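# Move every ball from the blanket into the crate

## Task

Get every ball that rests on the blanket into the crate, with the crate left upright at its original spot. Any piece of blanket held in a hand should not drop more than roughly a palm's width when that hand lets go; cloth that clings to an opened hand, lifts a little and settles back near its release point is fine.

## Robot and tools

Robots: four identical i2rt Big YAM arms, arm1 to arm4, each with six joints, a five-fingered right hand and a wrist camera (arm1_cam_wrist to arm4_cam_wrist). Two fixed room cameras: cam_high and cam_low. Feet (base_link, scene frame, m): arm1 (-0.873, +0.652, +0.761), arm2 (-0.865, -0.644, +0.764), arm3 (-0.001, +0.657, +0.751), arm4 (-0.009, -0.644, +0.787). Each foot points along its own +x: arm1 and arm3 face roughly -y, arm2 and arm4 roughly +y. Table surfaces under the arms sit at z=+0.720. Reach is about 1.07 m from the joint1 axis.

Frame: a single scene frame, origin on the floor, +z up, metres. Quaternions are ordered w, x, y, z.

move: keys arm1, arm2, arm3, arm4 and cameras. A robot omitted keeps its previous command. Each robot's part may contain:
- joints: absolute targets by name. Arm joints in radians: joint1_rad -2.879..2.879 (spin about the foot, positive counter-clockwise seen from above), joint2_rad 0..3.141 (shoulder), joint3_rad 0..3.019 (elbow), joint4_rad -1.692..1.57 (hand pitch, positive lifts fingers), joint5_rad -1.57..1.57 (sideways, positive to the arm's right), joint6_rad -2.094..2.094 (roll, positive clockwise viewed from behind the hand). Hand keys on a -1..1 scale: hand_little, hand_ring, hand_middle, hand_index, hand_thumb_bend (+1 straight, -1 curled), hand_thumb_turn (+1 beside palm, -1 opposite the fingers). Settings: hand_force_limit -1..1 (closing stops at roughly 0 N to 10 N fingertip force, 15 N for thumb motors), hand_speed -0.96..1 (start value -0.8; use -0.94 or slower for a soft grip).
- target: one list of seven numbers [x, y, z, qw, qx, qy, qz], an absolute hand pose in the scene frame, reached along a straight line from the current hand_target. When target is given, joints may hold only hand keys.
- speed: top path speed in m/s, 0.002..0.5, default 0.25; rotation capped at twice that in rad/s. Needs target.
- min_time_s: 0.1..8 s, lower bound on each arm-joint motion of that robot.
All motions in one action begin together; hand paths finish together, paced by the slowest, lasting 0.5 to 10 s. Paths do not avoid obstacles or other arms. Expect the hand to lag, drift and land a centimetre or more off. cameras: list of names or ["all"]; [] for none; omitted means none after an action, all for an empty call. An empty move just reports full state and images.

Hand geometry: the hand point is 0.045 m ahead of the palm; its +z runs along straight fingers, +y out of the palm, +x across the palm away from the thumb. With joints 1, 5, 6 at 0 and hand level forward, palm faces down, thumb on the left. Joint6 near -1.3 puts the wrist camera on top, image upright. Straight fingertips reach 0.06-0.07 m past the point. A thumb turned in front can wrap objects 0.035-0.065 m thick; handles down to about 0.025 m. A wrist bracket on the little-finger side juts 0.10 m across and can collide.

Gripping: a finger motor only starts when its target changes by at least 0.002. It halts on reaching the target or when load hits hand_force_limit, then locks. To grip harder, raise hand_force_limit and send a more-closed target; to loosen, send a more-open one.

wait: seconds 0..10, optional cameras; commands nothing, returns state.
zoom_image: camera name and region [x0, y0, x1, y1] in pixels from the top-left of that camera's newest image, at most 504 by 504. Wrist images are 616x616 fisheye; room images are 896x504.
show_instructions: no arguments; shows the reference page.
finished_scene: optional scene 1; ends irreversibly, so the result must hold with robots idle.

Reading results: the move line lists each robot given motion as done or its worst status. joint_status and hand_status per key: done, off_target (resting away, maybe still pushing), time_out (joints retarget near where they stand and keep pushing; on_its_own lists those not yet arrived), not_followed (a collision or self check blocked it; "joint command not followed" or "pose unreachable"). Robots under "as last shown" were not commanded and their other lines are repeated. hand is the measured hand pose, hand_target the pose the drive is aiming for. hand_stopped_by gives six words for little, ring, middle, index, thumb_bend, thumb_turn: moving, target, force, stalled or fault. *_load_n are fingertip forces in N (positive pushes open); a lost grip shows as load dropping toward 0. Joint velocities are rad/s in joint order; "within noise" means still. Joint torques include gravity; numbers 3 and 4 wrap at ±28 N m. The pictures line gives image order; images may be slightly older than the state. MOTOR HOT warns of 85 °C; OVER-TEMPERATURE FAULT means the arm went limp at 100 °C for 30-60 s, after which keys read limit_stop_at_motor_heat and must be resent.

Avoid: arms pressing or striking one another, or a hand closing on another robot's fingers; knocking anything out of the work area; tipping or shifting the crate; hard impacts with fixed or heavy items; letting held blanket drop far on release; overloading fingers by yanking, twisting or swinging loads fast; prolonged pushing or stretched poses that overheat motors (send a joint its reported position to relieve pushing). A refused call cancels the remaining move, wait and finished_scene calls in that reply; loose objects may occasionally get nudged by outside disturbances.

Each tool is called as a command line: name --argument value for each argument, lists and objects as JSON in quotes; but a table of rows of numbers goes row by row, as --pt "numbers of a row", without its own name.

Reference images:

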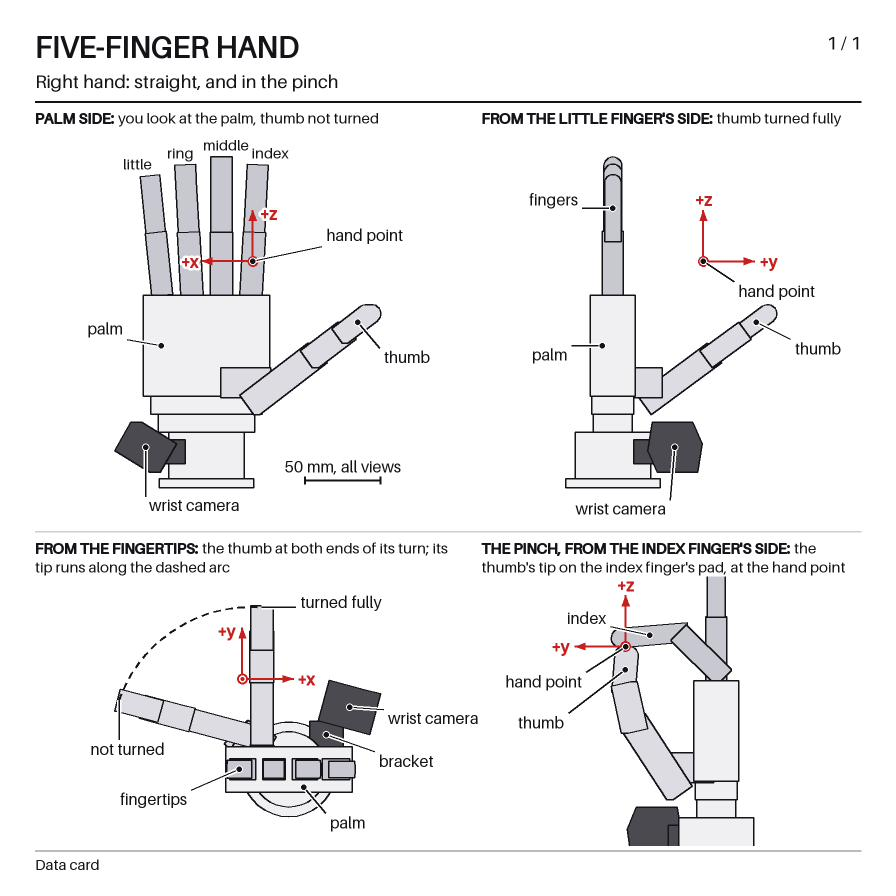

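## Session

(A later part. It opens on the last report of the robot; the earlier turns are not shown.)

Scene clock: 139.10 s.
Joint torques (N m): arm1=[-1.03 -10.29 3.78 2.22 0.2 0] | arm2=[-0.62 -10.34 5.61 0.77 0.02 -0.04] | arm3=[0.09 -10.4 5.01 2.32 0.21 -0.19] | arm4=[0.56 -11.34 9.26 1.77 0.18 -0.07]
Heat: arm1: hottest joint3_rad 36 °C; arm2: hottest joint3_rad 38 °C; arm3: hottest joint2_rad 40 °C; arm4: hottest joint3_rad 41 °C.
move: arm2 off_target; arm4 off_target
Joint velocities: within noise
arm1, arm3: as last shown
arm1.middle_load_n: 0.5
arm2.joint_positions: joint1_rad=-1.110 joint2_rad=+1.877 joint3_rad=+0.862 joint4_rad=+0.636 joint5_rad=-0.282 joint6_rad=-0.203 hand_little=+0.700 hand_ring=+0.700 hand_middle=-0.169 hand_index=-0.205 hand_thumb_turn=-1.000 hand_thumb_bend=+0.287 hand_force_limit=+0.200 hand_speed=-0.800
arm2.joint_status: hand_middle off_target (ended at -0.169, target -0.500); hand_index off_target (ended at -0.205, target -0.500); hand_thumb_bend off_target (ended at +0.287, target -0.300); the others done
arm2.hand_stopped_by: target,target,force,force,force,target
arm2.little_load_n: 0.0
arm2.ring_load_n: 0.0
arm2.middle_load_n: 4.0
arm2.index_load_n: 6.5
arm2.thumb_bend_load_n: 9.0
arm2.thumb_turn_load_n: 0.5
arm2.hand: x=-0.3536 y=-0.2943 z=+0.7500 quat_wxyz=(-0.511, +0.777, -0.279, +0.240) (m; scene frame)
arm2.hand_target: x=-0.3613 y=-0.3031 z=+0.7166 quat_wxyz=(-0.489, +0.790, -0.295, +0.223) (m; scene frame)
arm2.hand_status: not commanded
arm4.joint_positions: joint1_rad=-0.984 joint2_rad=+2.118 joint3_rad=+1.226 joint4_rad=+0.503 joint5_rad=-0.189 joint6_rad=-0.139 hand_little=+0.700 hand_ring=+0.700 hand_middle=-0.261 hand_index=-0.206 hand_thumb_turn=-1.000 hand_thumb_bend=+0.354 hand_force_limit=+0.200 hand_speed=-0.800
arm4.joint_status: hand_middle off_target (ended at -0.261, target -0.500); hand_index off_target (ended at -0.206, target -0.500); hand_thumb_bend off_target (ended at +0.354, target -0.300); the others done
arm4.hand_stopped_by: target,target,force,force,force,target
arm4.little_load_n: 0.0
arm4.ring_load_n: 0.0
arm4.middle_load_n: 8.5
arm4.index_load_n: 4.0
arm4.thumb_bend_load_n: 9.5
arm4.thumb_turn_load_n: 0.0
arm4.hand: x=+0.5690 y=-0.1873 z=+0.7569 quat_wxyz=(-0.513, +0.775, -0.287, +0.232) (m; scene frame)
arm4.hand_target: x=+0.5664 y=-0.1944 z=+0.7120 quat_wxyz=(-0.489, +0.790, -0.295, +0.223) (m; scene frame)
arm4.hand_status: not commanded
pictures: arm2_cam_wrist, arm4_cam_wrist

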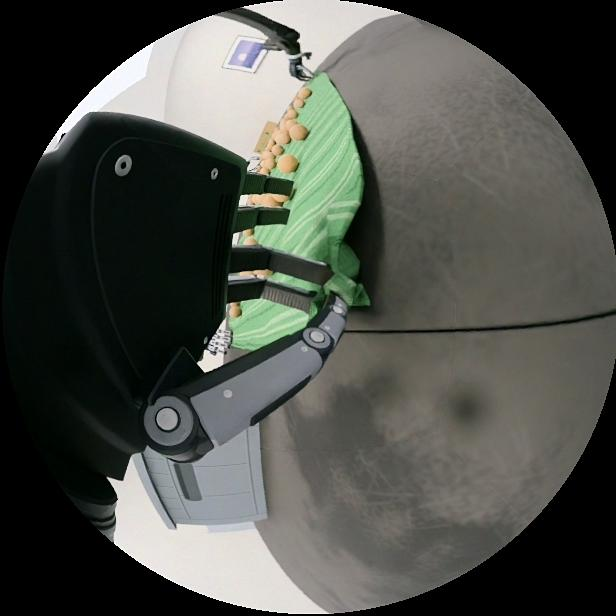

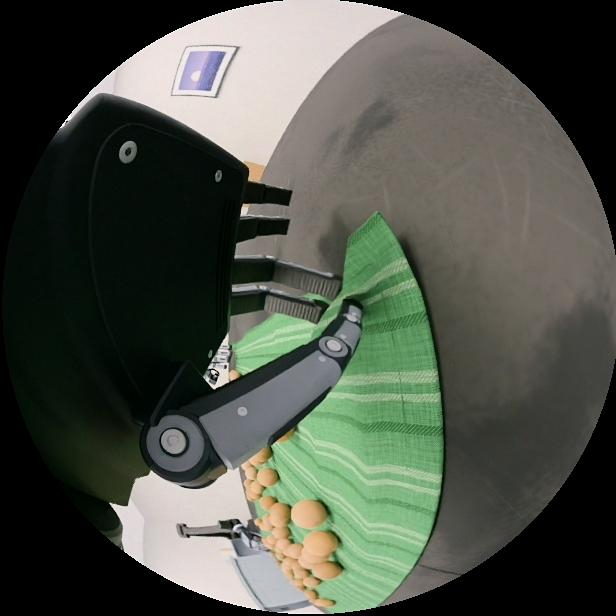

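move --arm4 '{"joints": {"hand_speed": -0.8, "hand_force_limit": 0.6, "hand_index": -0.6, "hand_middle": -0.6, "hand_thumb_bend": -0.4}}' --arm2 '{"joints": {"hand_speed": -0.8, "hand_force_limit": 0.6, "hand_index": -0.6, "hand_middle": -0.6, "hand_thumb_bend": -0.4}}' --cameras '["arm2_cam_wrist", "arm4_cam_wrist"]'

zoom_image --camera "arm4_cam_wrist" --region '[220, 180, 420, 380]'

zoom_image --camera "arm2_cam_wrist" --region '[220, 180, 420, 380]'

Scene clock: 143.97 s.
Joint torques (N m): arm1=[-1.08 -10.4 3.78 2.19 0.2 0.01] | arm2=[-0.62 -10.52 5.48 0.76 0.02 -0.04] | arm3=[0.26 -9.52 5.19 2.4 0.2 -0.13] | arm4=[0.62 -11.28 9.26 1.74 0.19 -0.1]
Heat: arm1: hottest joint3_rad 36 °C; arm2: hottest joint3_rad 38 °C; arm3: hottest joint2_rad 40 °C; arm4: hottest joint3_rad 41 °C.
move: arm2 off_target; arm4 off_target
Joint velocities: within noise
arm1, arm3: as last shown
arm1.middle_load_n: 0.0
arm2.joint_positions: joint1_rad=-1.110 joint2_rad=+1.879 joint3_rad=+0.864 joint4_rad=+0.637 joint5_rad=-0.282 joint6_rad=-0.203 hand_little=+0.700 hand_ring=+0.700 hand_middle=-0.201 hand_index=-0.220 hand_thumb_turn=-1.000 hand_thumb_bend=+0.275 hand_force_limit=+0.600 hand_speed=-0.800
arm2.joint_status: hand_middle off_target (ended at -0.201, target -0.600); hand_index off_target (ended at -0.220, target -0.600); hand_thumb_bend off_target (ended at +0.275, target -0.400); the others done
arm2.hand_stopped_by: target,target,force,force,force,target
arm2.little_load_n: 0.0
arm2.ring_load_n: 0.0
arm2.middle_load_n: 9.5
arm2.index_load_n: 7.0
arm2.thumb_bend_load_n: 12.0
arm2.thumb_turn_load_n: 1.0
arm2.hand: x=-0.3531 y=-0.2940 z=+0.7497 quat_wxyz=(-0.511, +0.777, -0.279, +0.240) (m; scene frame)
arm2.hand_target: x=-0.3612 y=-0.3031 z=+0.7167 quat_wxyz=(-0.489, +0.790, -0.295, +0.223) (m; scene frame)
arm2.hand_status: not commanded
arm3.little_load_n: -0.5
arm4.joint_positions: joint1_rad=-0.984 joint2_rad=+2.118 joint3_rad=+1.226 joint4_rad=+0.504 joint5_rad=-0.189 joint6_rad=-0.137 hand_little=+0.700 hand_ring=+0.700 hand_middle=-0.261 hand_index=-0.240 hand_thumb_turn=-1.000 hand_thumb_bend=+0.342 hand_force_limit=+0.600 hand_speed=-0.800
arm4.joint_status: hand_middle off_target (ended at -0.261, target -0.600); hand_index off_target (ended at -0.240, target -0.600); hand_thumb_bend off_target (ended at +0.342, target -0.400); the others done
arm4.hand_stopped_by: target,target,force,force,force,target
arm4.little_load_n: 0.0
arm4.ring_load_n: 0.0
arm4.middle_load_n: 7.0
arm4.index_load_n: 7.0
arm4.thumb_bend_load_n: 11.5
arm4.thumb_turn_load_n: 0.0
arm4.hand: x=+0.5691 y=-0.1871 z=+0.7572 quat_wxyz=(-0.514, +0.774, -0.288, +0.232) (m; scene frame)
arm4.hand_target: x=+0.5665 y=-0.1944 z=+0.7120 quat_wxyz=(-0.489, +0.790, -0.295, +0.223) (m; scene frame)
arm4.hand_status: not commanded
pictures: arm2_cam_wrist, arm4_cam_wrist

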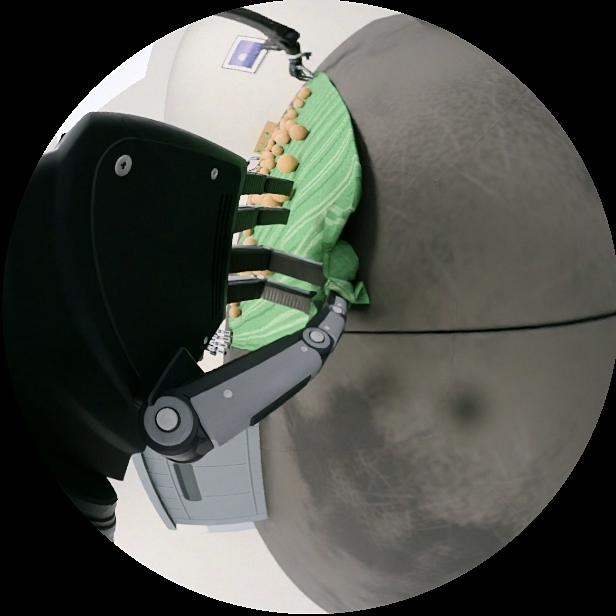

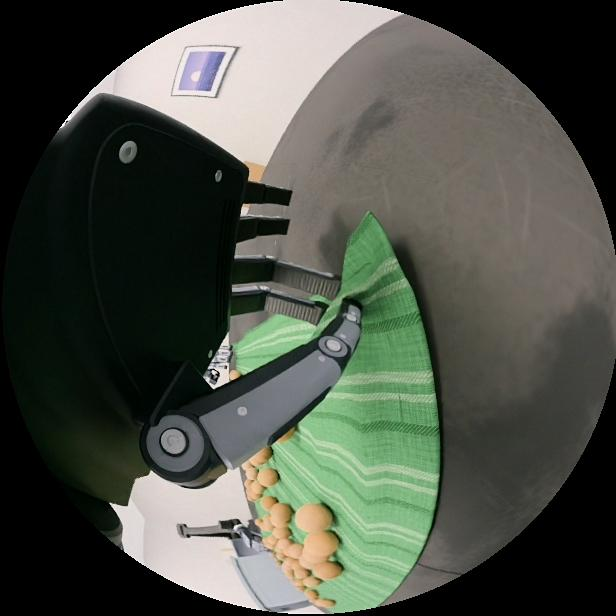

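Scaled by 2.520 from the camera's 616x616 image, which has a finer 880x880 frame.

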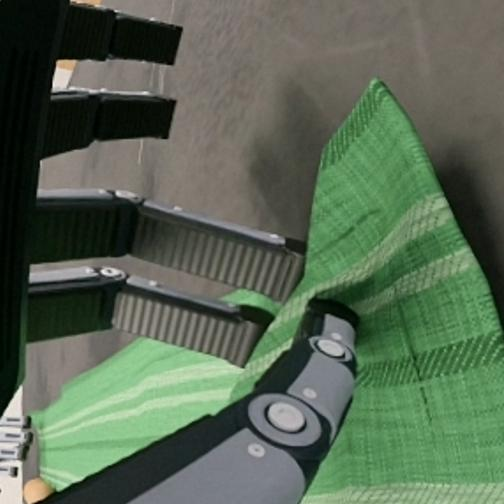

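Scaled by 2.520 from the camera's 616x616 image, which has a finer 880x880 frame.

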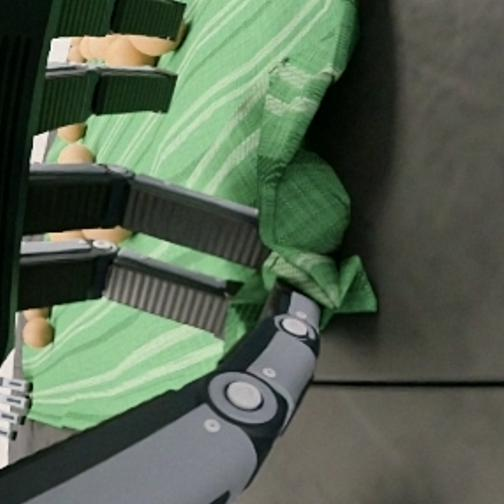

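move --arm4 '{"target": [0.566, -0.194, 0.80, 0.4890, -0.7899, 0.2953, -0.2228], "speed": 0.08}' --arm2 '{"target": [-0.361, -0.303, 0.80, 0.4890, -0.7899, 0.2953, -0.2228], "speed": 0.08}' --cameras '["arm2_cam_wrist", "arm4_cam_wrist"]'

Scene clock: 147.90 s.
Joint torques (N m): arm1=[-0.91 -10.4 3.77 2.15 0.19 0.01] | arm2=[-0.67 -14.97 8.25 0.58 -0.06 -0.04] | arm3=[-0.62 -10.11 5.07 2.41 0.17 -0.15] | arm4=[0.67 -16.79 10.13 1.83 0.09 -0.09]
Heat: arm1: hottest joint3_rad 36 °C; arm2: hottest joint3_rad 38 °C; arm3: hottest joint2_rad 40 °C; arm4: hottest joint3_rad 42 °C.
move: arm2 off_target; arm4 off_target
Joint velocities: within noise
arm1, arm3: as last shown
arm1.joint_positions: joint1_rad=+1.073 joint2_rad=+1.991 joint3_rad=+0.850 joint4_rad=+0.810 joint5_rad=+0.976 joint6_rad=+0.108 hand_little=+0.200 hand_ring=+0.200 hand_middle=+0.200 hand_index=+0.200 hand_thumb_turn=-1.000 hand_thumb_bend=+0.100 hand_force_limit=+0.000 hand_speed=-0.200
arm1.middle_load_n: 1.0
arm1.thumb_bend_load_n: -1.0
arm1.thumb_turn_load_n: 0.0
arm1.hand: x=-0.4202 y=+0.2622 z=+0.7318 quat_wxyz=(+0.027, +0.105, -0.765, +0.635) (m; scene frame)
arm1.hand_target: x=-0.4284 y=+0.2625 z=+0.7126 quat_wxyz=(+0.038, +0.115, -0.769, +0.628) (m; scene frame)
arm2.joint_positions: joint1_rad=-1.110 joint2_rad=+1.740 joint3_rad=+0.864 joint4_rad=+0.414 joint5_rad=-0.281 joint6_rad=-0.203 hand_little=+0.700 hand_ring=+0.700 hand_middle=-0.201 hand_index=-0.220 hand_thumb_turn=-1.000 hand_thumb_bend=+0.275 hand_force_limit=+0.600 hand_speed=-0.800
arm2.joint_status: not commanded
arm2.hand_stopped_by: target,target,force,force,force,target
arm2.little_load_n: 0.0
arm2.ring_load_n: 0.0
arm2.middle_load_n: 10.5
arm2.index_load_n: 6.0
arm2.thumb_bend_load_n: 9.0
arm2.thumb_turn_load_n: 1.0
arm2.hand: x=-0.3702 y=-0.3032 z=+0.7846 quat_wxyz=(-0.484, +0.795, -0.293, +0.216) (m; scene frame)
arm2.hand_target: x=-0.3612 y=-0.3030 z=+0.8000 quat_wxyz=(-0.489, +0.790, -0.295, +0.223) (m; scene frame)
arm2.hand_status: off_target (0.018 m and 1.1 deg from the pose sent, 0.052 m and 4.0 deg at the start)
arm3.little_load_n: 0.0
arm4.joint_positions: joint1_rad=-0.984 joint2_rad=+2.025 joint3_rad=+1.226 joint4_rad=+0.323 joint5_rad=-0.186 joint6_rad=-0.137 hand_little=+0.700 hand_ring=+0.700 hand_middle=-0.261 hand_index=-0.240 hand_thumb_turn=-1.000 hand_thumb_bend=+0.342 hand_force_limit=+0.600 hand_speed=-0.800
arm4.joint_status: not commanded
arm4.hand_stopped_by: target,target,force,force,force,target
arm4.little_load_n: 0.0
arm4.ring_load_n: 0.0
arm4.middle_load_n: 4.5
arm4.index_load_n: 1.0
arm4.thumb_bend_load_n: 4.5
arm4.thumb_turn_load_n: -0.5
arm4.hand: x=+0.5560 y=-0.1964 z=+0.7846 quat_wxyz=(-0.483, +0.794, -0.302, +0.211) (m; scene frame)
arm4.hand_target: x=+0.5657 y=-0.1941 z=+0.8002 quat_wxyz=(-0.489, +0.790, -0.295, +0.223) (m; scene frame)
arm4.hand_status: off_target (0.019 m and 1.7 deg from the pose sent, 0.043 m and 3.6 deg at the start)
pictures: arm2_cam_wrist, arm4_cam_wrist

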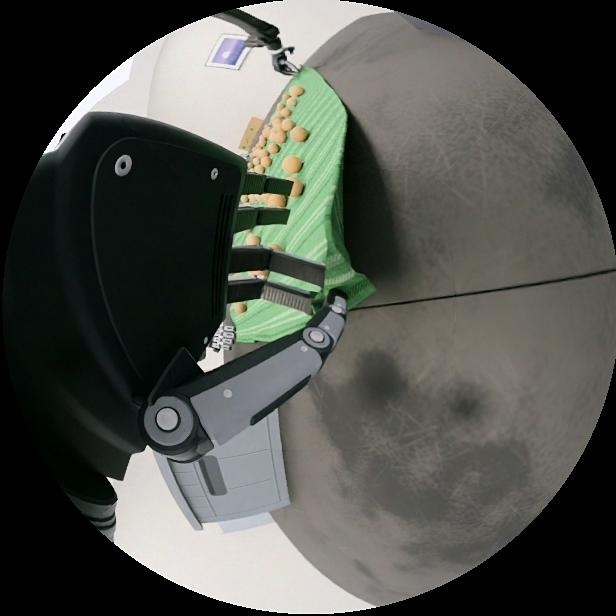

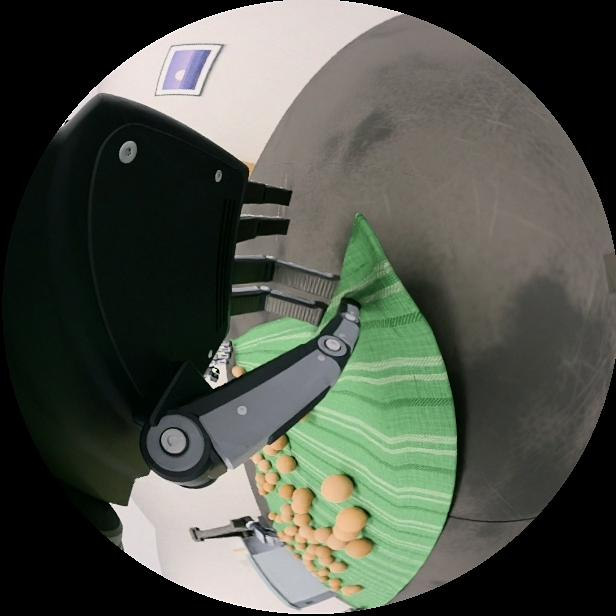

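move --arm1 '{"target": [-0.430, 0.272, 0.785, 0.0047, -0.0663, 0.8407, -0.5373], "speed": 0.2, "joints": {"hand_speed": -0.3, "hand_index": 0.05, "hand_middle": 0.05, "hand_ring": 0.7, "hand_little": 0.7, "hand_thumb_bend": 0.5}}' --arm3 '{"target": [0.502, 0.364, 0.785, 0.0980, -0.2112, 0.8165, -0.5283], "speed": 0.2, "joints": {"hand_speed": -0.3, "hand_index": 0.05, "hand_middle": 0.05, "hand_ring": 0.7, "hand_little": 0.7, "hand_thumb_bend": 0.5}}' --arm4 '{"joints": {"hand_speed": -0.85, "hand_force_limit": 0.9, "hand_index": -0.65, "hand_middle": -0.65, "hand_thumb_bend": -0.45}}' --arm2 '{"joints": {"hand_speed": -0.85, "hand_force_limit": 0.9, "hand_index": -0.65, "hand_middle": -0.65, "hand_thumb_bend": -0.45}}' --cameras '[]'

move --arm1 '{"target": [-0.430, 0.272, 0.71, 0.0047, -0.0663, 0.8407, -0.5373], "speed": 0.06}' --arm3 '{"target": [0.502, 0.364, 0.71, 0.0980, -0.2112, 0.8165, -0.5283], "speed": 0.06}' --cameras '["arm1_cam_wrist", "arm3_cam_wrist"]'

zoom_image --camera "arm1_cam_wrist" --region '[220, 180, 420, 380]'

zoom_image --camera "arm3_cam_wrist" --region '[220, 180, 420, 380]'

Scene clock: 163.40 s.
Joint torques (N m): arm1=[-0.91 -12.63 8.64 1.13 0.41 0.15] | arm2=[-0.62 -15.03 8.24 0.65 -0.16 -0.04] | arm3=[-0.5 -11.11 9.85 1.05 0.32 0.01] | arm4=[0.62 -16.67 10.14 1.88 0.09 -0.09]
Heat: arm1: hottest joint3_rad 36 °C; arm2: hottest joint3_rad 38 °C; arm3: hottest joint2_rad 40 °C; arm4: hottest joint3_rad 43 °C.
move: arm1 off_target; arm2 off_target; arm3 off_target; arm4 off_target
Joint velocities: within noise
arm1.joint_positions: joint1_rad=+1.032 joint2_rad=+1.731 joint3_rad=+0.852 joint4_rad=+0.170 joint5_rad=+0.844 joint6_rad=+0.461 hand_little=+0.700 hand_ring=+0.700 hand_middle=+0.050 hand_index=+0.050 hand_thumb_turn=-1.000 hand_thumb_bend=+0.500 hand_force_limit=+0.000 hand_speed=-0.300
arm1.joint_status: all done
arm1.hand_stopped_by: target,target,target,target,target,target
arm1.little_load_n: 0.0
arm1.ring_load_n: 0.0
arm1.middle_load_n: -0.5
arm1.index_load_n: 0.0
arm1.thumb_bend_load_n: 0.0
arm1.thumb_turn_load_n: 0.0
arm1.hand: x=-0.4467 y=+0.2852 z=+0.7640 quat_wxyz=(+0.012, +0.083, -0.845, +0.528) (m; scene frame)
arm1.hand_target: x=-0.4310 y=+0.2725 z=+0.7857 quat_wxyz=(-0.005, +0.066, -0.841, +0.538) (m; scene frame)
arm1.hand_status: off_target (0.030 m and 2.9 deg from the pose sent, 0.055 m and 15.3 deg at the start)
arm2.joint_positions: joint1_rad=-1.110 joint2_rad=+1.740 joint3_rad=+0.864 joint4_rad=+0.412 joint5_rad=-0.278 joint6_rad=-0.203 hand_little=+0.700 hand_ring=+0.700 hand_middle=-0.201 hand_index=-0.245 hand_thumb_turn=-1.000 hand_thumb_bend=+0.253 hand_force_limit=+0.900 hand_speed=-0.850
arm2.joint_status: hand_middle off_target (ended at -0.201, target -0.650); hand_index off_target (ended at -0.245, target -0.650); hand_thumb_bend off_target (ended at +0.253, target -0.450); the others done
arm2.hand_stopped_by: target,target,force,force,force,target
arm2.little_load_n: 0.0
arm2.ring_load_n: 0.0
arm2.middle_load_n: 9.0
arm2.index_load_n: 9.5
arm2.thumb_bend_load_n: 13.5
arm2.thumb_turn_load_n: 0.0
arm2.hand: x=-0.3700 y=-0.3039 z=+0.7840 quat_wxyz=(-0.483, +0.795, -0.295, +0.217) (m; scene frame)
arm2.hand_target: x=-0.3611 y=-0.3031 z=+0.8001 quat_wxyz=(-0.489, +0.790, -0.295, +0.223) (m; scene frame)
arm2.hand_status: not commanded
arm3.joint_positions: joint1_rad=+1.184 joint2_rad=+1.690 joint3_rad=+0.802 joint4_rad=+0.285 joint5_rad=+0.660 joint6_rad=+0.300 hand_little=+0.700 hand_ring=+0.700 hand_middle=+0.050 hand_index=+0.050 hand_thumb_turn=-1.000 hand_thumb_bend=+0.500 hand_force_limit=+0.000 hand_speed=-0.300
arm3.joint_status: all done
arm3.hand_stopped_by: target,target,target,target,target,target
arm3.little_load_n: 0.0
arm3.ring_load_n: -0.5
arm3.middle_load_n: 0.0
arm3.index_load_n: 0.0
arm3.thumb_bend_load_n: 0.0
arm3.thumb_turn_load_n: 0.0
arm3.hand: x=+0.4878 y=+0.3731 z=+0.7688 quat_wxyz=(-0.085, +0.225, -0.819, +0.521) (m; scene frame)
arm3.hand_target: x=+0.5013 y=+0.3642 z=+0.7854 quat_wxyz=(-0.098, +0.211, -0.816, +0.528) (m; scene frame)
arm3.hand_status: off_target (0.023 m and 2.4 deg from the pose sent, 0.048 m and 15.0 deg at the start)
arm4.joint_positions: joint1_rad=-0.984 joint2_rad=+2.025 joint3_rad=+1.226 joint4_rad=+0.321 joint5_rad=-0.186 joint6_rad=-0.137 hand_little=+0.700 hand_ring=+0.700 hand_middle=-0.285 hand_index=-0.334 hand_thumb_turn=-1.000 hand_thumb_bend=+0.315 hand_force_limit=+0.900 hand_speed=-0.850
arm4.joint_status: hand_middle off_target (ended at -0.285, target -0.650); hand_index off_target (ended at -0.334, target -0.650); hand_thumb_bend off_target (ended at +0.315, target -0.450); the others done
arm4.hand_stopped_by: target,target,force,force,force,target
arm4.little_load_n: 0.0
arm4.ring_load_n: 0.0
arm4.middle_load_n: 14.0
arm4.index_load_n: 10.0
arm4.thumb_bend_load_n: 17.0
arm4.thumb_turn_load_n: 0.0
arm4.hand: x=+0.5557 y=-0.1966 z=+0.7842 quat_wxyz=(-0.483, +0.795, -0.302, +0.211) (m; scene frame)
arm4.hand_target: x=+0.5657 y=-0.1941 z=+0.8002 quat_wxyz=(-0.489, +0.790, -0.295, +0.223) (m; scene frame)
arm4.hand_status: not commanded
pictures: none
No camera images: "cameras" was empty.

Scene clock: 165.30 s.
Joint torques (N m): arm1=[-0.91 -7.12 6.23 1.77 -0.09 0.17] | arm2=[-0.62 -15.03 8.25 0.65 -0.16 -0.04] | arm3=[0.21 -6.89 6.8 1.5 -0.04 0.02] | arm4=[0.5 -16.79 10.14 1.87 0.09 -0.09]
Heat: arm1: hottest joint3_rad 36 °C; arm2: hottest joint3_rad 38 °C; arm3: hottest joint2_rad 40 °C; arm4: hottest joint3_rad 43 °C.
move: arm1 off_target; arm3 off_target
Joint velocities: within noise
arm1.joint_positions: joint1_rad=+1.032 joint2_rad=+1.831 joint3_rad=+0.852 joint4_rad=+0.357 joint5_rad=+0.856 joint6_rad=+0.463 hand_little=+0.700 hand_ring=+0.700 hand_middle=+0.050 hand_index=+0.050 hand_thumb_turn=-1.000 hand_thumb_bend=+0.499 hand_force_limit=+0.000 hand_speed=-0.300
arm1.joint_status: not commanded
arm1.hand_stopped_by: target,target,target,target,target,target
arm1.little_load_n: 0.0
arm1.ring_load_n: 0.5
arm1.middle_load_n: -0.5
arm1.index_load_n: 0.0
arm1.thumb_bend_load_n: -2.5
arm1.thumb_turn_load_n: -4.0
arm1.hand: x=-0.4305 y=+0.2740 z=+0.7414 quat_wxyz=(-0.015, +0.059, -0.832, +0.551) (m; scene frame)
arm1.hand_target: x=-0.4318 y=+0.2734 z=+0.7113 quat_wxyz=(-0.005, +0.066, -0.841, +0.537) (m; scene frame)
arm1.hand_status: off_target (0.031 m and 2.4 deg from the pose sent, 0.058 m and 2.9 deg at the start)
arm2, arm4: as last shown
arm2.middle_load_n: 9.5
arm3.joint_positions: joint1_rad=+1.184 joint2_rad=+1.823 joint3_rad=+0.802 joint4_rad=+0.489 joint5_rad=+0.669 joint6_rad=+0.302 hand_little=+0.700 hand_ring=+0.700 hand_middle=+0.050 hand_index=+0.050 hand_thumb_turn=-1.000 hand_thumb_bend=+0.500 hand_force_limit=+0.000 hand_speed=-0.300
arm3.joint_status: not commanded
arm3.hand_stopped_by: target,target,target,target,target,target
arm3.little_load_n: 0.0
arm3.ring_load_n: 0.0
arm3.middle_load_n: -0.5
arm3.index_load_n: 0.0
arm3.thumb_bend_load_n: -2.5
arm3.thumb_turn_load_n: -3.0
arm3.hand: x=+0.5045 y=+0.3643 z=+0.7356 quat_wxyz=(-0.107, +0.206, -0.808, +0.541) (m; scene frame)
arm3.hand_target: x=+0.5009 y=+0.3647 z=+0.7108 quat_wxyz=(-0.098, +0.211, -0.817, +0.528) (m; scene frame)
arm3.hand_status: off_target (0.026 m and 2.1 deg from the pose sent, 0.061 m and 2.4 deg at the start)
arm4.index_load_n: 9.5
pictures: arm1_cam_wrist, arm3_cam_wrist

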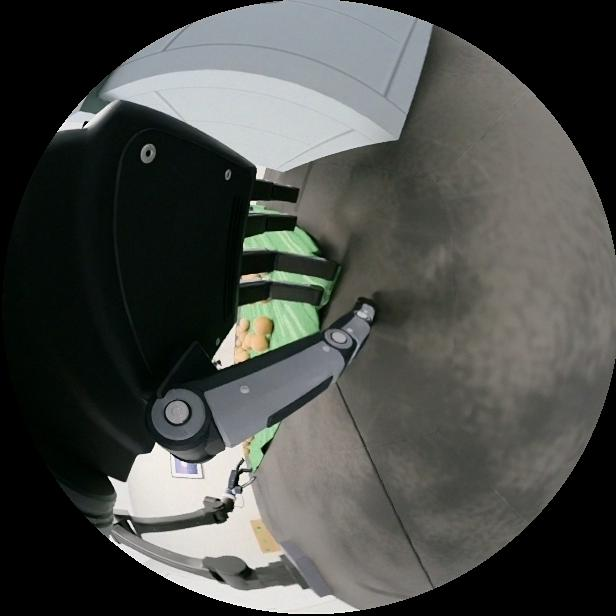

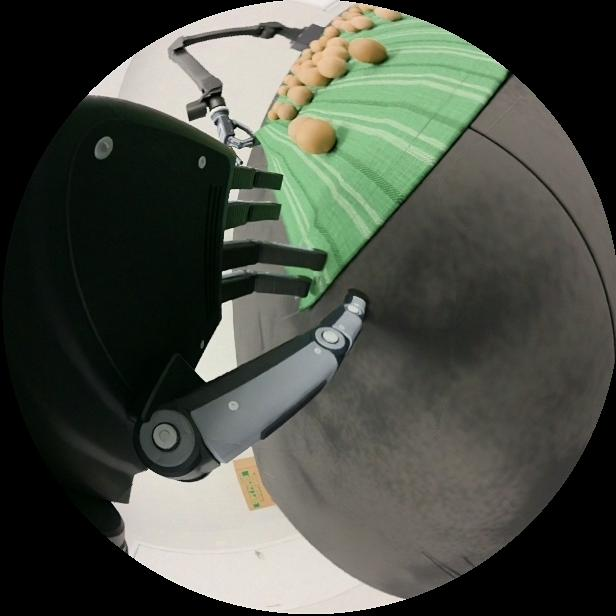

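Scaled by 2.520 from the camera's 616x616 image, which has a finer 880x880 frame.

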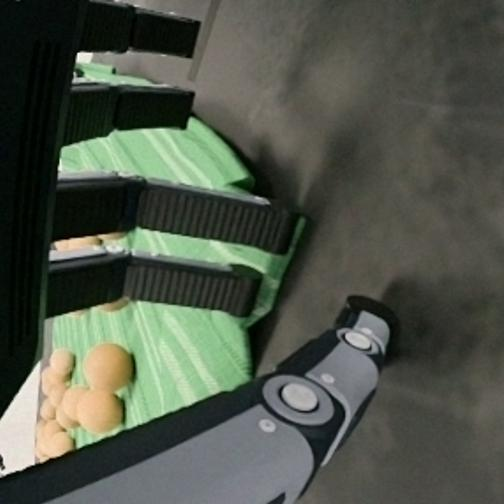

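Scaled by 2.520 from the camera's 616x616 image, which has a finer 880x880 frame.

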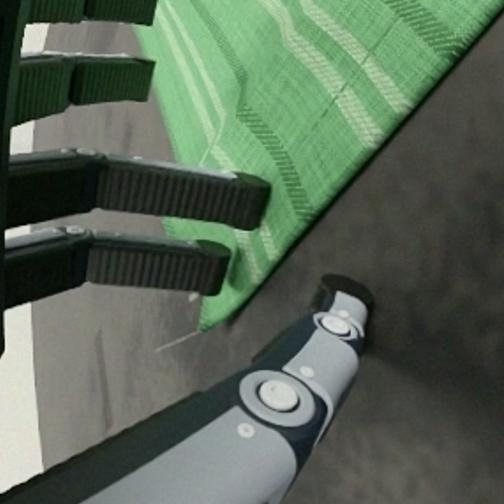

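move --arm1 '{"target": [-0.416, 0.236, 0.79, 0.0047, -0.0663, 0.8407, -0.5373], "speed": 0.15}' --arm3 '{"target": [0.493, 0.327, 0.79, 0.0980, -0.2112, 0.8165, -0.5283], "speed": 0.15}' --cameras '[]'

move --arm1 '{"target": [-0.416, 0.236, 0.705, 0.0047, -0.0663, 0.8407, -0.5373], "speed": 0.06}' --arm3 '{"target": [0.493, 0.327, 0.705, 0.0980, -0.2112, 0.8165, -0.5283], "speed": 0.06}' --cameras '["arm1_cam_wrist", "arm3_cam_wrist"]'

zoom_image --camera "arm1_cam_wrist" --region '[220, 180, 420, 380]'

zoom_image --camera "arm3_cam_wrist" --region '[220, 180, 420, 380]'

Scene clock: 174.67 s.
Joint torques (N m): arm1=[-0.85 -13.57 8.96 1.18 0.37 -0.01] | arm2=[-0.67 -15.03 8.24 0.64 -0.16 -0.04] | arm3=[-0.32 -10.75 9.76 1.31 0.3 -0.19] | arm4=[0.67 -16.73 10.14 1.88 0.09 -0.1]
Heat: arm1: hottest joint3_rad 37 °C; arm2: hottest joint3_rad 38 °C; arm3: hottest joint2_rad 40 °C; arm4: hottest joint3_rad 43 °C.
move: arm1 off_target; arm3 off_target
Joint velocities: within noise
arm1.joint_positions: joint1_rad=+0.982 joint2_rad=+1.781 joint3_rad=+0.940 joint4_rad=+0.163 joint5_rad=+0.806 joint6_rad=+0.436 hand_little=+0.700 hand_ring=+0.700 hand_middle=+0.050 hand_index=+0.050 hand_thumb_turn=-1.000 hand_thumb_bend=+0.500 hand_force_limit=+0.000 hand_speed=-0.300
arm1.joint_status: not commanded
arm1.hand_stopped_by: target,target,target,target,target,target
arm1.little_load_n: 0.0
arm1.ring_load_n: 0.0
arm1.middle_load_n: 0.0
arm1.index_load_n: 0.0
arm1.thumb_bend_load_n: 0.0
arm1.thumb_turn_load_n: 0.0
arm1.hand: x=-0.4311 y=+0.2498 z=+0.7681 quat_wxyz=(+0.007, +0.074, -0.846, +0.528) (m; scene frame)
arm1.hand_target: x=-0.4169 y=+0.2367 z=+0.7905 quat_wxyz=(-0.005, +0.066, -0.841, +0.538) (m; scene frame)
arm1.hand_status: off_target (0.030 m and 2.0 deg from the pose sent, 0.063 m and 2.4 deg at the start)
arm2, arm4: as last shown
arm3.joint_positions: joint1_rad=+1.098 joint2_rad=+1.694 joint3_rad=+0.825 joint4_rad=+0.303 joint5_rad=+0.589 joint6_rad=+0.270 hand_little=+0.700 hand_ring=+0.700 hand_middle=+0.050 hand_index=+0.050 hand_thumb_turn=-1.000 hand_thumb_bend=+0.500 hand_force_limit=+0.000 hand_speed=-0.300
arm3.joint_status: not commanded
arm3.hand_stopped_by: target,target,target,target,target,target
arm3.little_load_n: 0.0
arm3.ring_load_n: 0.0
arm3.middle_load_n: 0.0
arm3.index_load_n: 0.0
arm3.thumb_bend_load_n: 0.0
arm3.thumb_turn_load_n: 0.0
arm3.hand: x=+0.4820 y=+0.3351 z=+0.7769 quat_wxyz=(-0.093, +0.213, -0.821, +0.521) (m; scene frame)
arm3.hand_target: x=+0.4925 y=+0.3272 z=+0.7903 quat_wxyz=(-0.098, +0.211, -0.816, +0.528) (m; scene frame)
arm3.hand_status: off_target (0.019 m and 1.1 deg from the pose sent, 0.067 m and 2.1 deg at the start)
arm4.thumb_bend_load_n: 16.5
arm4.thumb_turn_load_n: -0.5
pictures: none
No camera images: "cameras" was empty.

Scene clock: 176.70 s.
Joint torques (N m): arm1=[-0.73 -7.77 6.39 1.77 -0.07 0.07] | arm2=[-0.62 -15.03 8.24 0.64 -0.16 -0.04] | arm3=[-0.67 -7.71 6.2 1.72 0 -0.12] | arm4=[0.62 -16.79 10.14 1.87 0.1 -0.1]
Heat: arm1: hottest joint3_rad 37 °C; arm2: hottest joint3_rad 38 °C; arm3: hottest joint2_rad 40 °C; arm4: hottest joint3_rad 43 °C.
move: arm1 off_target; arm3 off_target
Joint velocities: within noise
arm1.joint_positions: joint1_rad=+0.982 joint2_rad=+1.887 joint3_rad=+0.940 joint4_rad=+0.363 joint5_rad=+0.815 joint6_rad=+0.430 hand_little=+0.700 hand_ring=+0.700 hand_middle=+0.050 hand_index=+0.050 hand_thumb_turn=-1.000 hand_thumb_bend=+0.500 hand_force_limit=+0.000 hand_speed=-0.300
arm1.joint_status: not commanded
arm1.hand_stopped_by: target,target,target,target,target,target
arm1.little_load_n: -0.5
arm1.ring_load_n: 0.0
arm1.middle_load_n: 0.0
arm1.index_load_n: 0.0
arm1.thumb_bend_load_n: -2.0
arm1.thumb_turn_load_n: -3.5
arm1.hand: x=-0.4144 y=+0.2373 z=+0.7420 quat_wxyz=(-0.020, +0.053, -0.831, +0.553) (m; scene frame)
arm1.hand_target: x=-0.4181 y=+0.2379 z=+0.7065 quat_wxyz=(-0.005, +0.066, -0.841, +0.537) (m; scene frame)
arm1.hand_status: off_target (0.037 m and 3.1 deg from the pose sent, 0.066 m and 2.0 deg at the start)
arm2, arm4: as last shown
arm2.index_load_n: 9.0
arm3.joint_positions: joint1_rad=+1.098 joint2_rad=+1.845 joint3_rad=+0.825 joint4_rad=+0.536 joint5_rad=+0.596 joint6_rad=+0.267 hand_little=+0.700 hand_ring=+0.700 hand_middle=+0.050 hand_index=+0.050 hand_thumb_turn=-1.000 hand_thumb_bend=+0.500 hand_force_limit=+0.000 hand_speed=-0.300
arm3.joint_status: not commanded
arm3.hand_stopped_by: target,target,target,target,target,target
arm3.little_load_n: 0.0
arm3.ring_load_n: 0.0
arm3.middle_load_n: 0.0
arm3.index_load_n: 0.0
arm3.thumb_bend_load_n: -3.0
arm3.thumb_turn_load_n: -3.5
arm3.hand: x=+0.5000 y=+0.3241 z=+0.7384 quat_wxyz=(-0.116, +0.195, -0.807, +0.545) (m; scene frame)
arm3.hand_target: x=+0.4914 y=+0.3280 z=+0.7064 quat_wxyz=(-0.098, +0.211, -0.817, +0.528) (m; scene frame)
arm3.hand_status: off_target (0.034 m and 3.5 deg from the pose sent, 0.073 m and 1.1 deg at the start)
arm4.thumb_turn_load_n: 0.0
pictures: arm1_cam_wrist, arm3_cam_wrist

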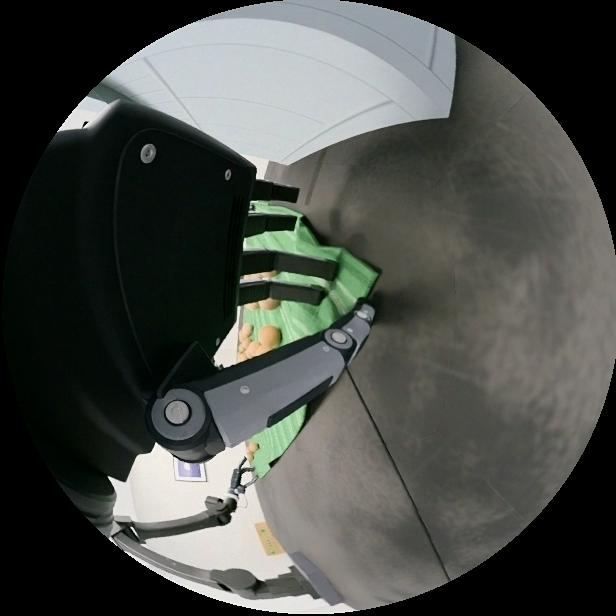

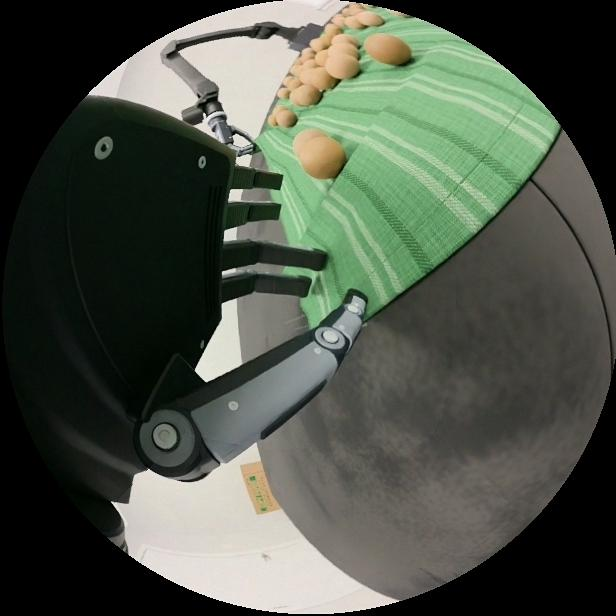

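Scaled by 2.520 from the camera's 616x616 image, which has a finer 880x880 frame.

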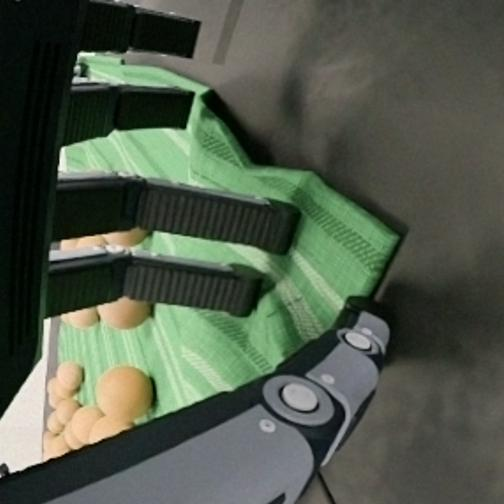

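Scaled by 2.520 from the camera's 616x616 image, which has a finer 880x880 frame.

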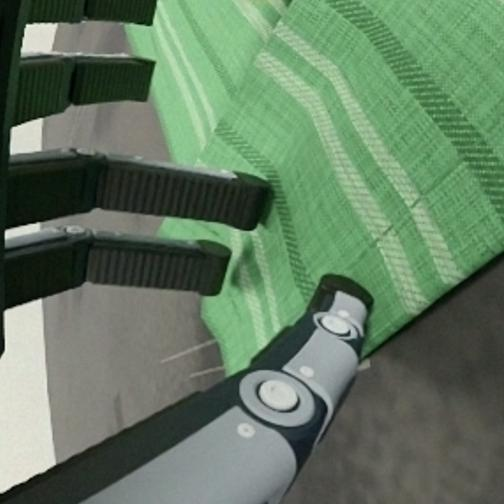

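move --arm1 '{"target": [-0.414, 0.214, 0.785, 0.0047, -0.0663, 0.8407, -0.5373], "speed": 0.15}' --arm3 '{"joints": {"hand_speed": -0.8, "hand_force_limit": 0.5, "hand_index": -0.6, "hand_middle": -0.6, "hand_thumb_bend": -0.4}}' --cameras '[]'

move --arm1 '{"target": [-0.414, 0.214, 0.705, 0.0047, -0.0663, 0.8407, -0.5373], "speed": 0.06}' --cameras '["arm1_cam_wrist", "arm3_cam_wrist"]'

zoom_image --camera "arm1_cam_wrist" --region '[220, 180, 420, 380]'

zoom_image --camera "arm3_cam_wrist" --region '[220, 180, 420, 380]'

Scene clock: 185.83 s.
Joint torques (N m): arm1=[-0.91 -14.39 9.05 1.24 0.35 -0.01] | arm2=[-0.62 -14.97 8.25 0.64 -0.16 -0.04] | arm3=[-0.03 -7.94 6.27 1.31 -0.09 -0.14] | arm4=[0.62 -16.73 10.13 1.89 0.09 -0.09]
Heat: arm1: hottest joint3_rad 38 °C; arm2: hottest joint3_rad 38 °C; arm3: hottest joint2_rad 39 °C; arm4: hottest joint3_rad 43 °C.
move: arm1 off_target; arm3 off_target
Joint velocities: within noise
arm1.joint_positions: joint1_rad=+0.948 joint2_rad=+1.822 joint3_rad=+0.975 joint4_rad=+0.184 joint5_rad=+0.778 joint6_rad=+0.408 hand_little=+0.700 hand_ring=+0.700 hand_middle=+0.050 hand_index=+0.050 hand_thumb_turn=-1.000 hand_thumb_bend=+0.500 hand_force_limit=+0.000 hand_speed=-0.300
arm1.joint_status: not commanded
arm1.hand_stopped_by: target,target,target,target,target,target
arm1.little_load_n: 0.0
arm1.ring_load_n: 0.0
arm1.middle_load_n: 0.0
arm1.index_load_n: 0.0
arm1.thumb_bend_load_n: 0.0
arm1.thumb_turn_load_n: 0.0
arm1.hand: x=-0.4297 y=+0.2289 z=+0.7604 quat_wxyz=(+0.008, +0.074, -0.847, +0.526) (m; scene frame)
arm1.hand_target: x=-0.4150 y=+0.2149 z=+0.7855 quat_wxyz=(-0.005, +0.066, -0.841, +0.538) (m; scene frame)
arm1.hand_status: off_target (0.033 m and 2.3 deg from the pose sent, 0.049 m and 3.1 deg at the start)
arm2, arm4: as last shown
arm2.index_load_n: 9.5
arm3.joint_positions: joint1_rad=+1.096 joint2_rad=+1.851 joint3_rad=+0.825 joint4_rad=+0.541 joint5_rad=+0.597 joint6_rad=+0.267 hand_little=+0.700 hand_ring=+0.700 hand_middle=-0.261 hand_index=-0.317 hand_thumb_turn=-1.000 hand_thumb_bend=+0.335 hand_force_limit=+0.500 hand_speed=-0.800
arm3.joint_status: hand_middle off_target (ended at -0.261, target -0.600); hand_index off_target (ended at -0.317, target -0.600); hand_thumb_bend off_target (ended at +0.335, target -0.400); the others done
arm3.hand_stopped_by: target,target,force,force,force,target
arm3.little_load_n: 0.0
arm3.ring_load_n: 0.0
arm3.middle_load_n: 8.5
arm3.index_load_n: 8.0
arm3.thumb_bend_load_n: 12.0
arm3.thumb_turn_load_n: -3.0
arm3.hand: x=+0.4989 y=+0.3228 z=+0.7357 quat_wxyz=(-0.114, +0.194, -0.808, +0.545) (m; scene frame)
arm3.hand_target: x=+0.4914 y=+0.3280 z=+0.7064 quat_wxyz=(-0.098, +0.211, -0.817, +0.528) (m; scene frame)
arm3.hand_status: not commanded
arm4.thumb_bend_load_n: 17.0
arm4.thumb_turn_load_n: -0.5
pictures: none
No camera images: "cameras" was empty.

Scene clock: 187.80 s.
Joint torques (N m): arm1=[-0.79 -8 6.8 1.57 0.02 0.02] | arm2=[-0.62 -15.03 8.24 0.64 -0.17 -0.04] | arm3=[0.26 -8.23 6.04 1.16 -0.07 -0.14] | arm4=[0.67 -16.73 10.14 1.87 0.09 -0.09]
Heat: arm1: hottest joint3_rad 38 °C; arm2: hottest joint3_rad 38 °C; arm3: hottest joint2_rad 39 °C; arm4: hottest joint3_rad 44 °C.
move: arm1 off_target
Joint velocities: within noise
arm1.joint_positions: joint1_rad=+0.948 joint2_rad=+1.905 joint3_rad=+0.975 joint4_rad=+0.372 joint5_rad=+0.784 joint6_rad=+0.406 hand_little=+0.700 hand_ring=+0.700 hand_middle=+0.050 hand_index=+0.050 hand_thumb_turn=-1.000 hand_thumb_bend=+0.499 hand_force_limit=+0.000 hand_speed=-0.300
arm1.joint_status: not commanded
arm1.hand_stopped_by: target,target,target,target,target,target
arm1.little_load_n: 0.0
arm1.ring_load_n: 0.0
arm1.middle_load_n: 0.0
arm1.index_load_n: 0.0
arm1.thumb_bend_load_n: -5.0
arm1.thumb_turn_load_n: -4.0
arm1.hand: x=-0.4125 y=+0.2158 z=+0.7443 quat_wxyz=(-0.023, +0.051, -0.830, +0.554) (m; scene frame)
arm1.hand_target: x=-0.4162 y=+0.2162 z=+0.7066 quat_wxyz=(-0.005, +0.066, -0.841, +0.537) (m; scene frame)
arm1.hand_status: off_target (0.039 m and 3.6 deg from the pose sent, 0.060 m and 2.3 deg at the start)
arm2, arm3, arm4: as last shown
arm4.index_load_n: 10.0
arm4.thumb_bend_load_n: 16.5
arm4.thumb_turn_load_n: 0.0
pictures: arm1_cam_wrist, arm3_cam_wrist

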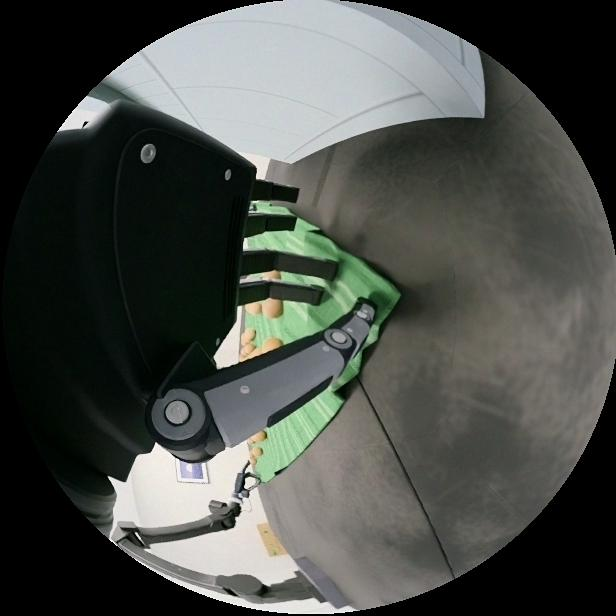

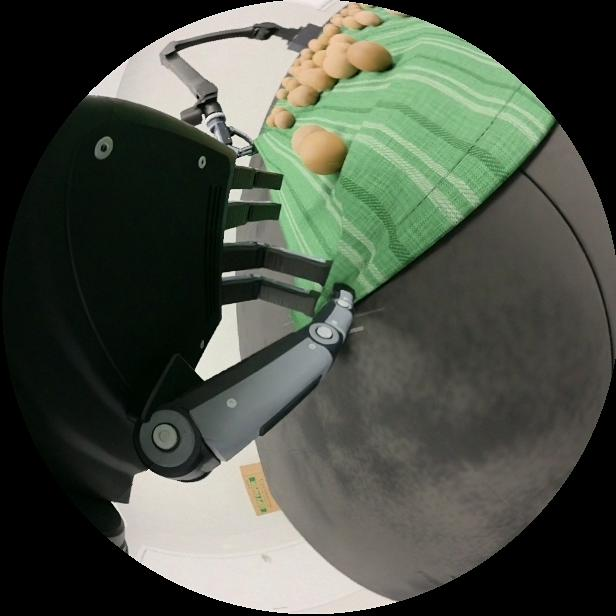

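Scaled by 2.520 from the camera's 616x616 image, which has a finer 880x880 frame.

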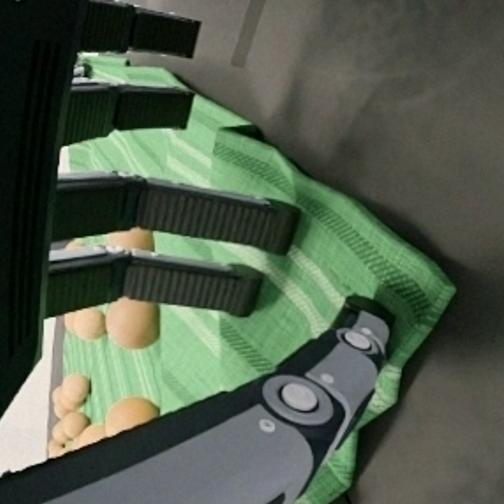

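Scaled by 2.520 from the camera's 616x616 image, which has a finer 880x880 frame.

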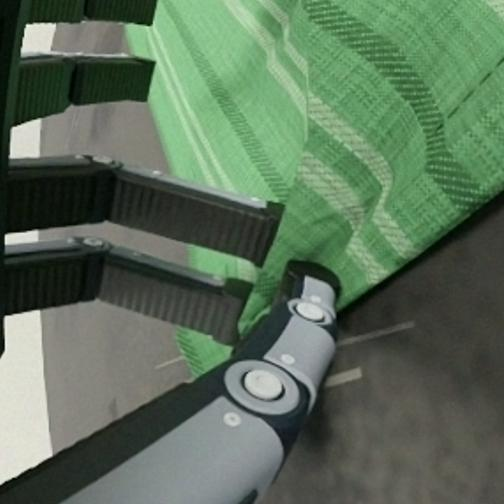

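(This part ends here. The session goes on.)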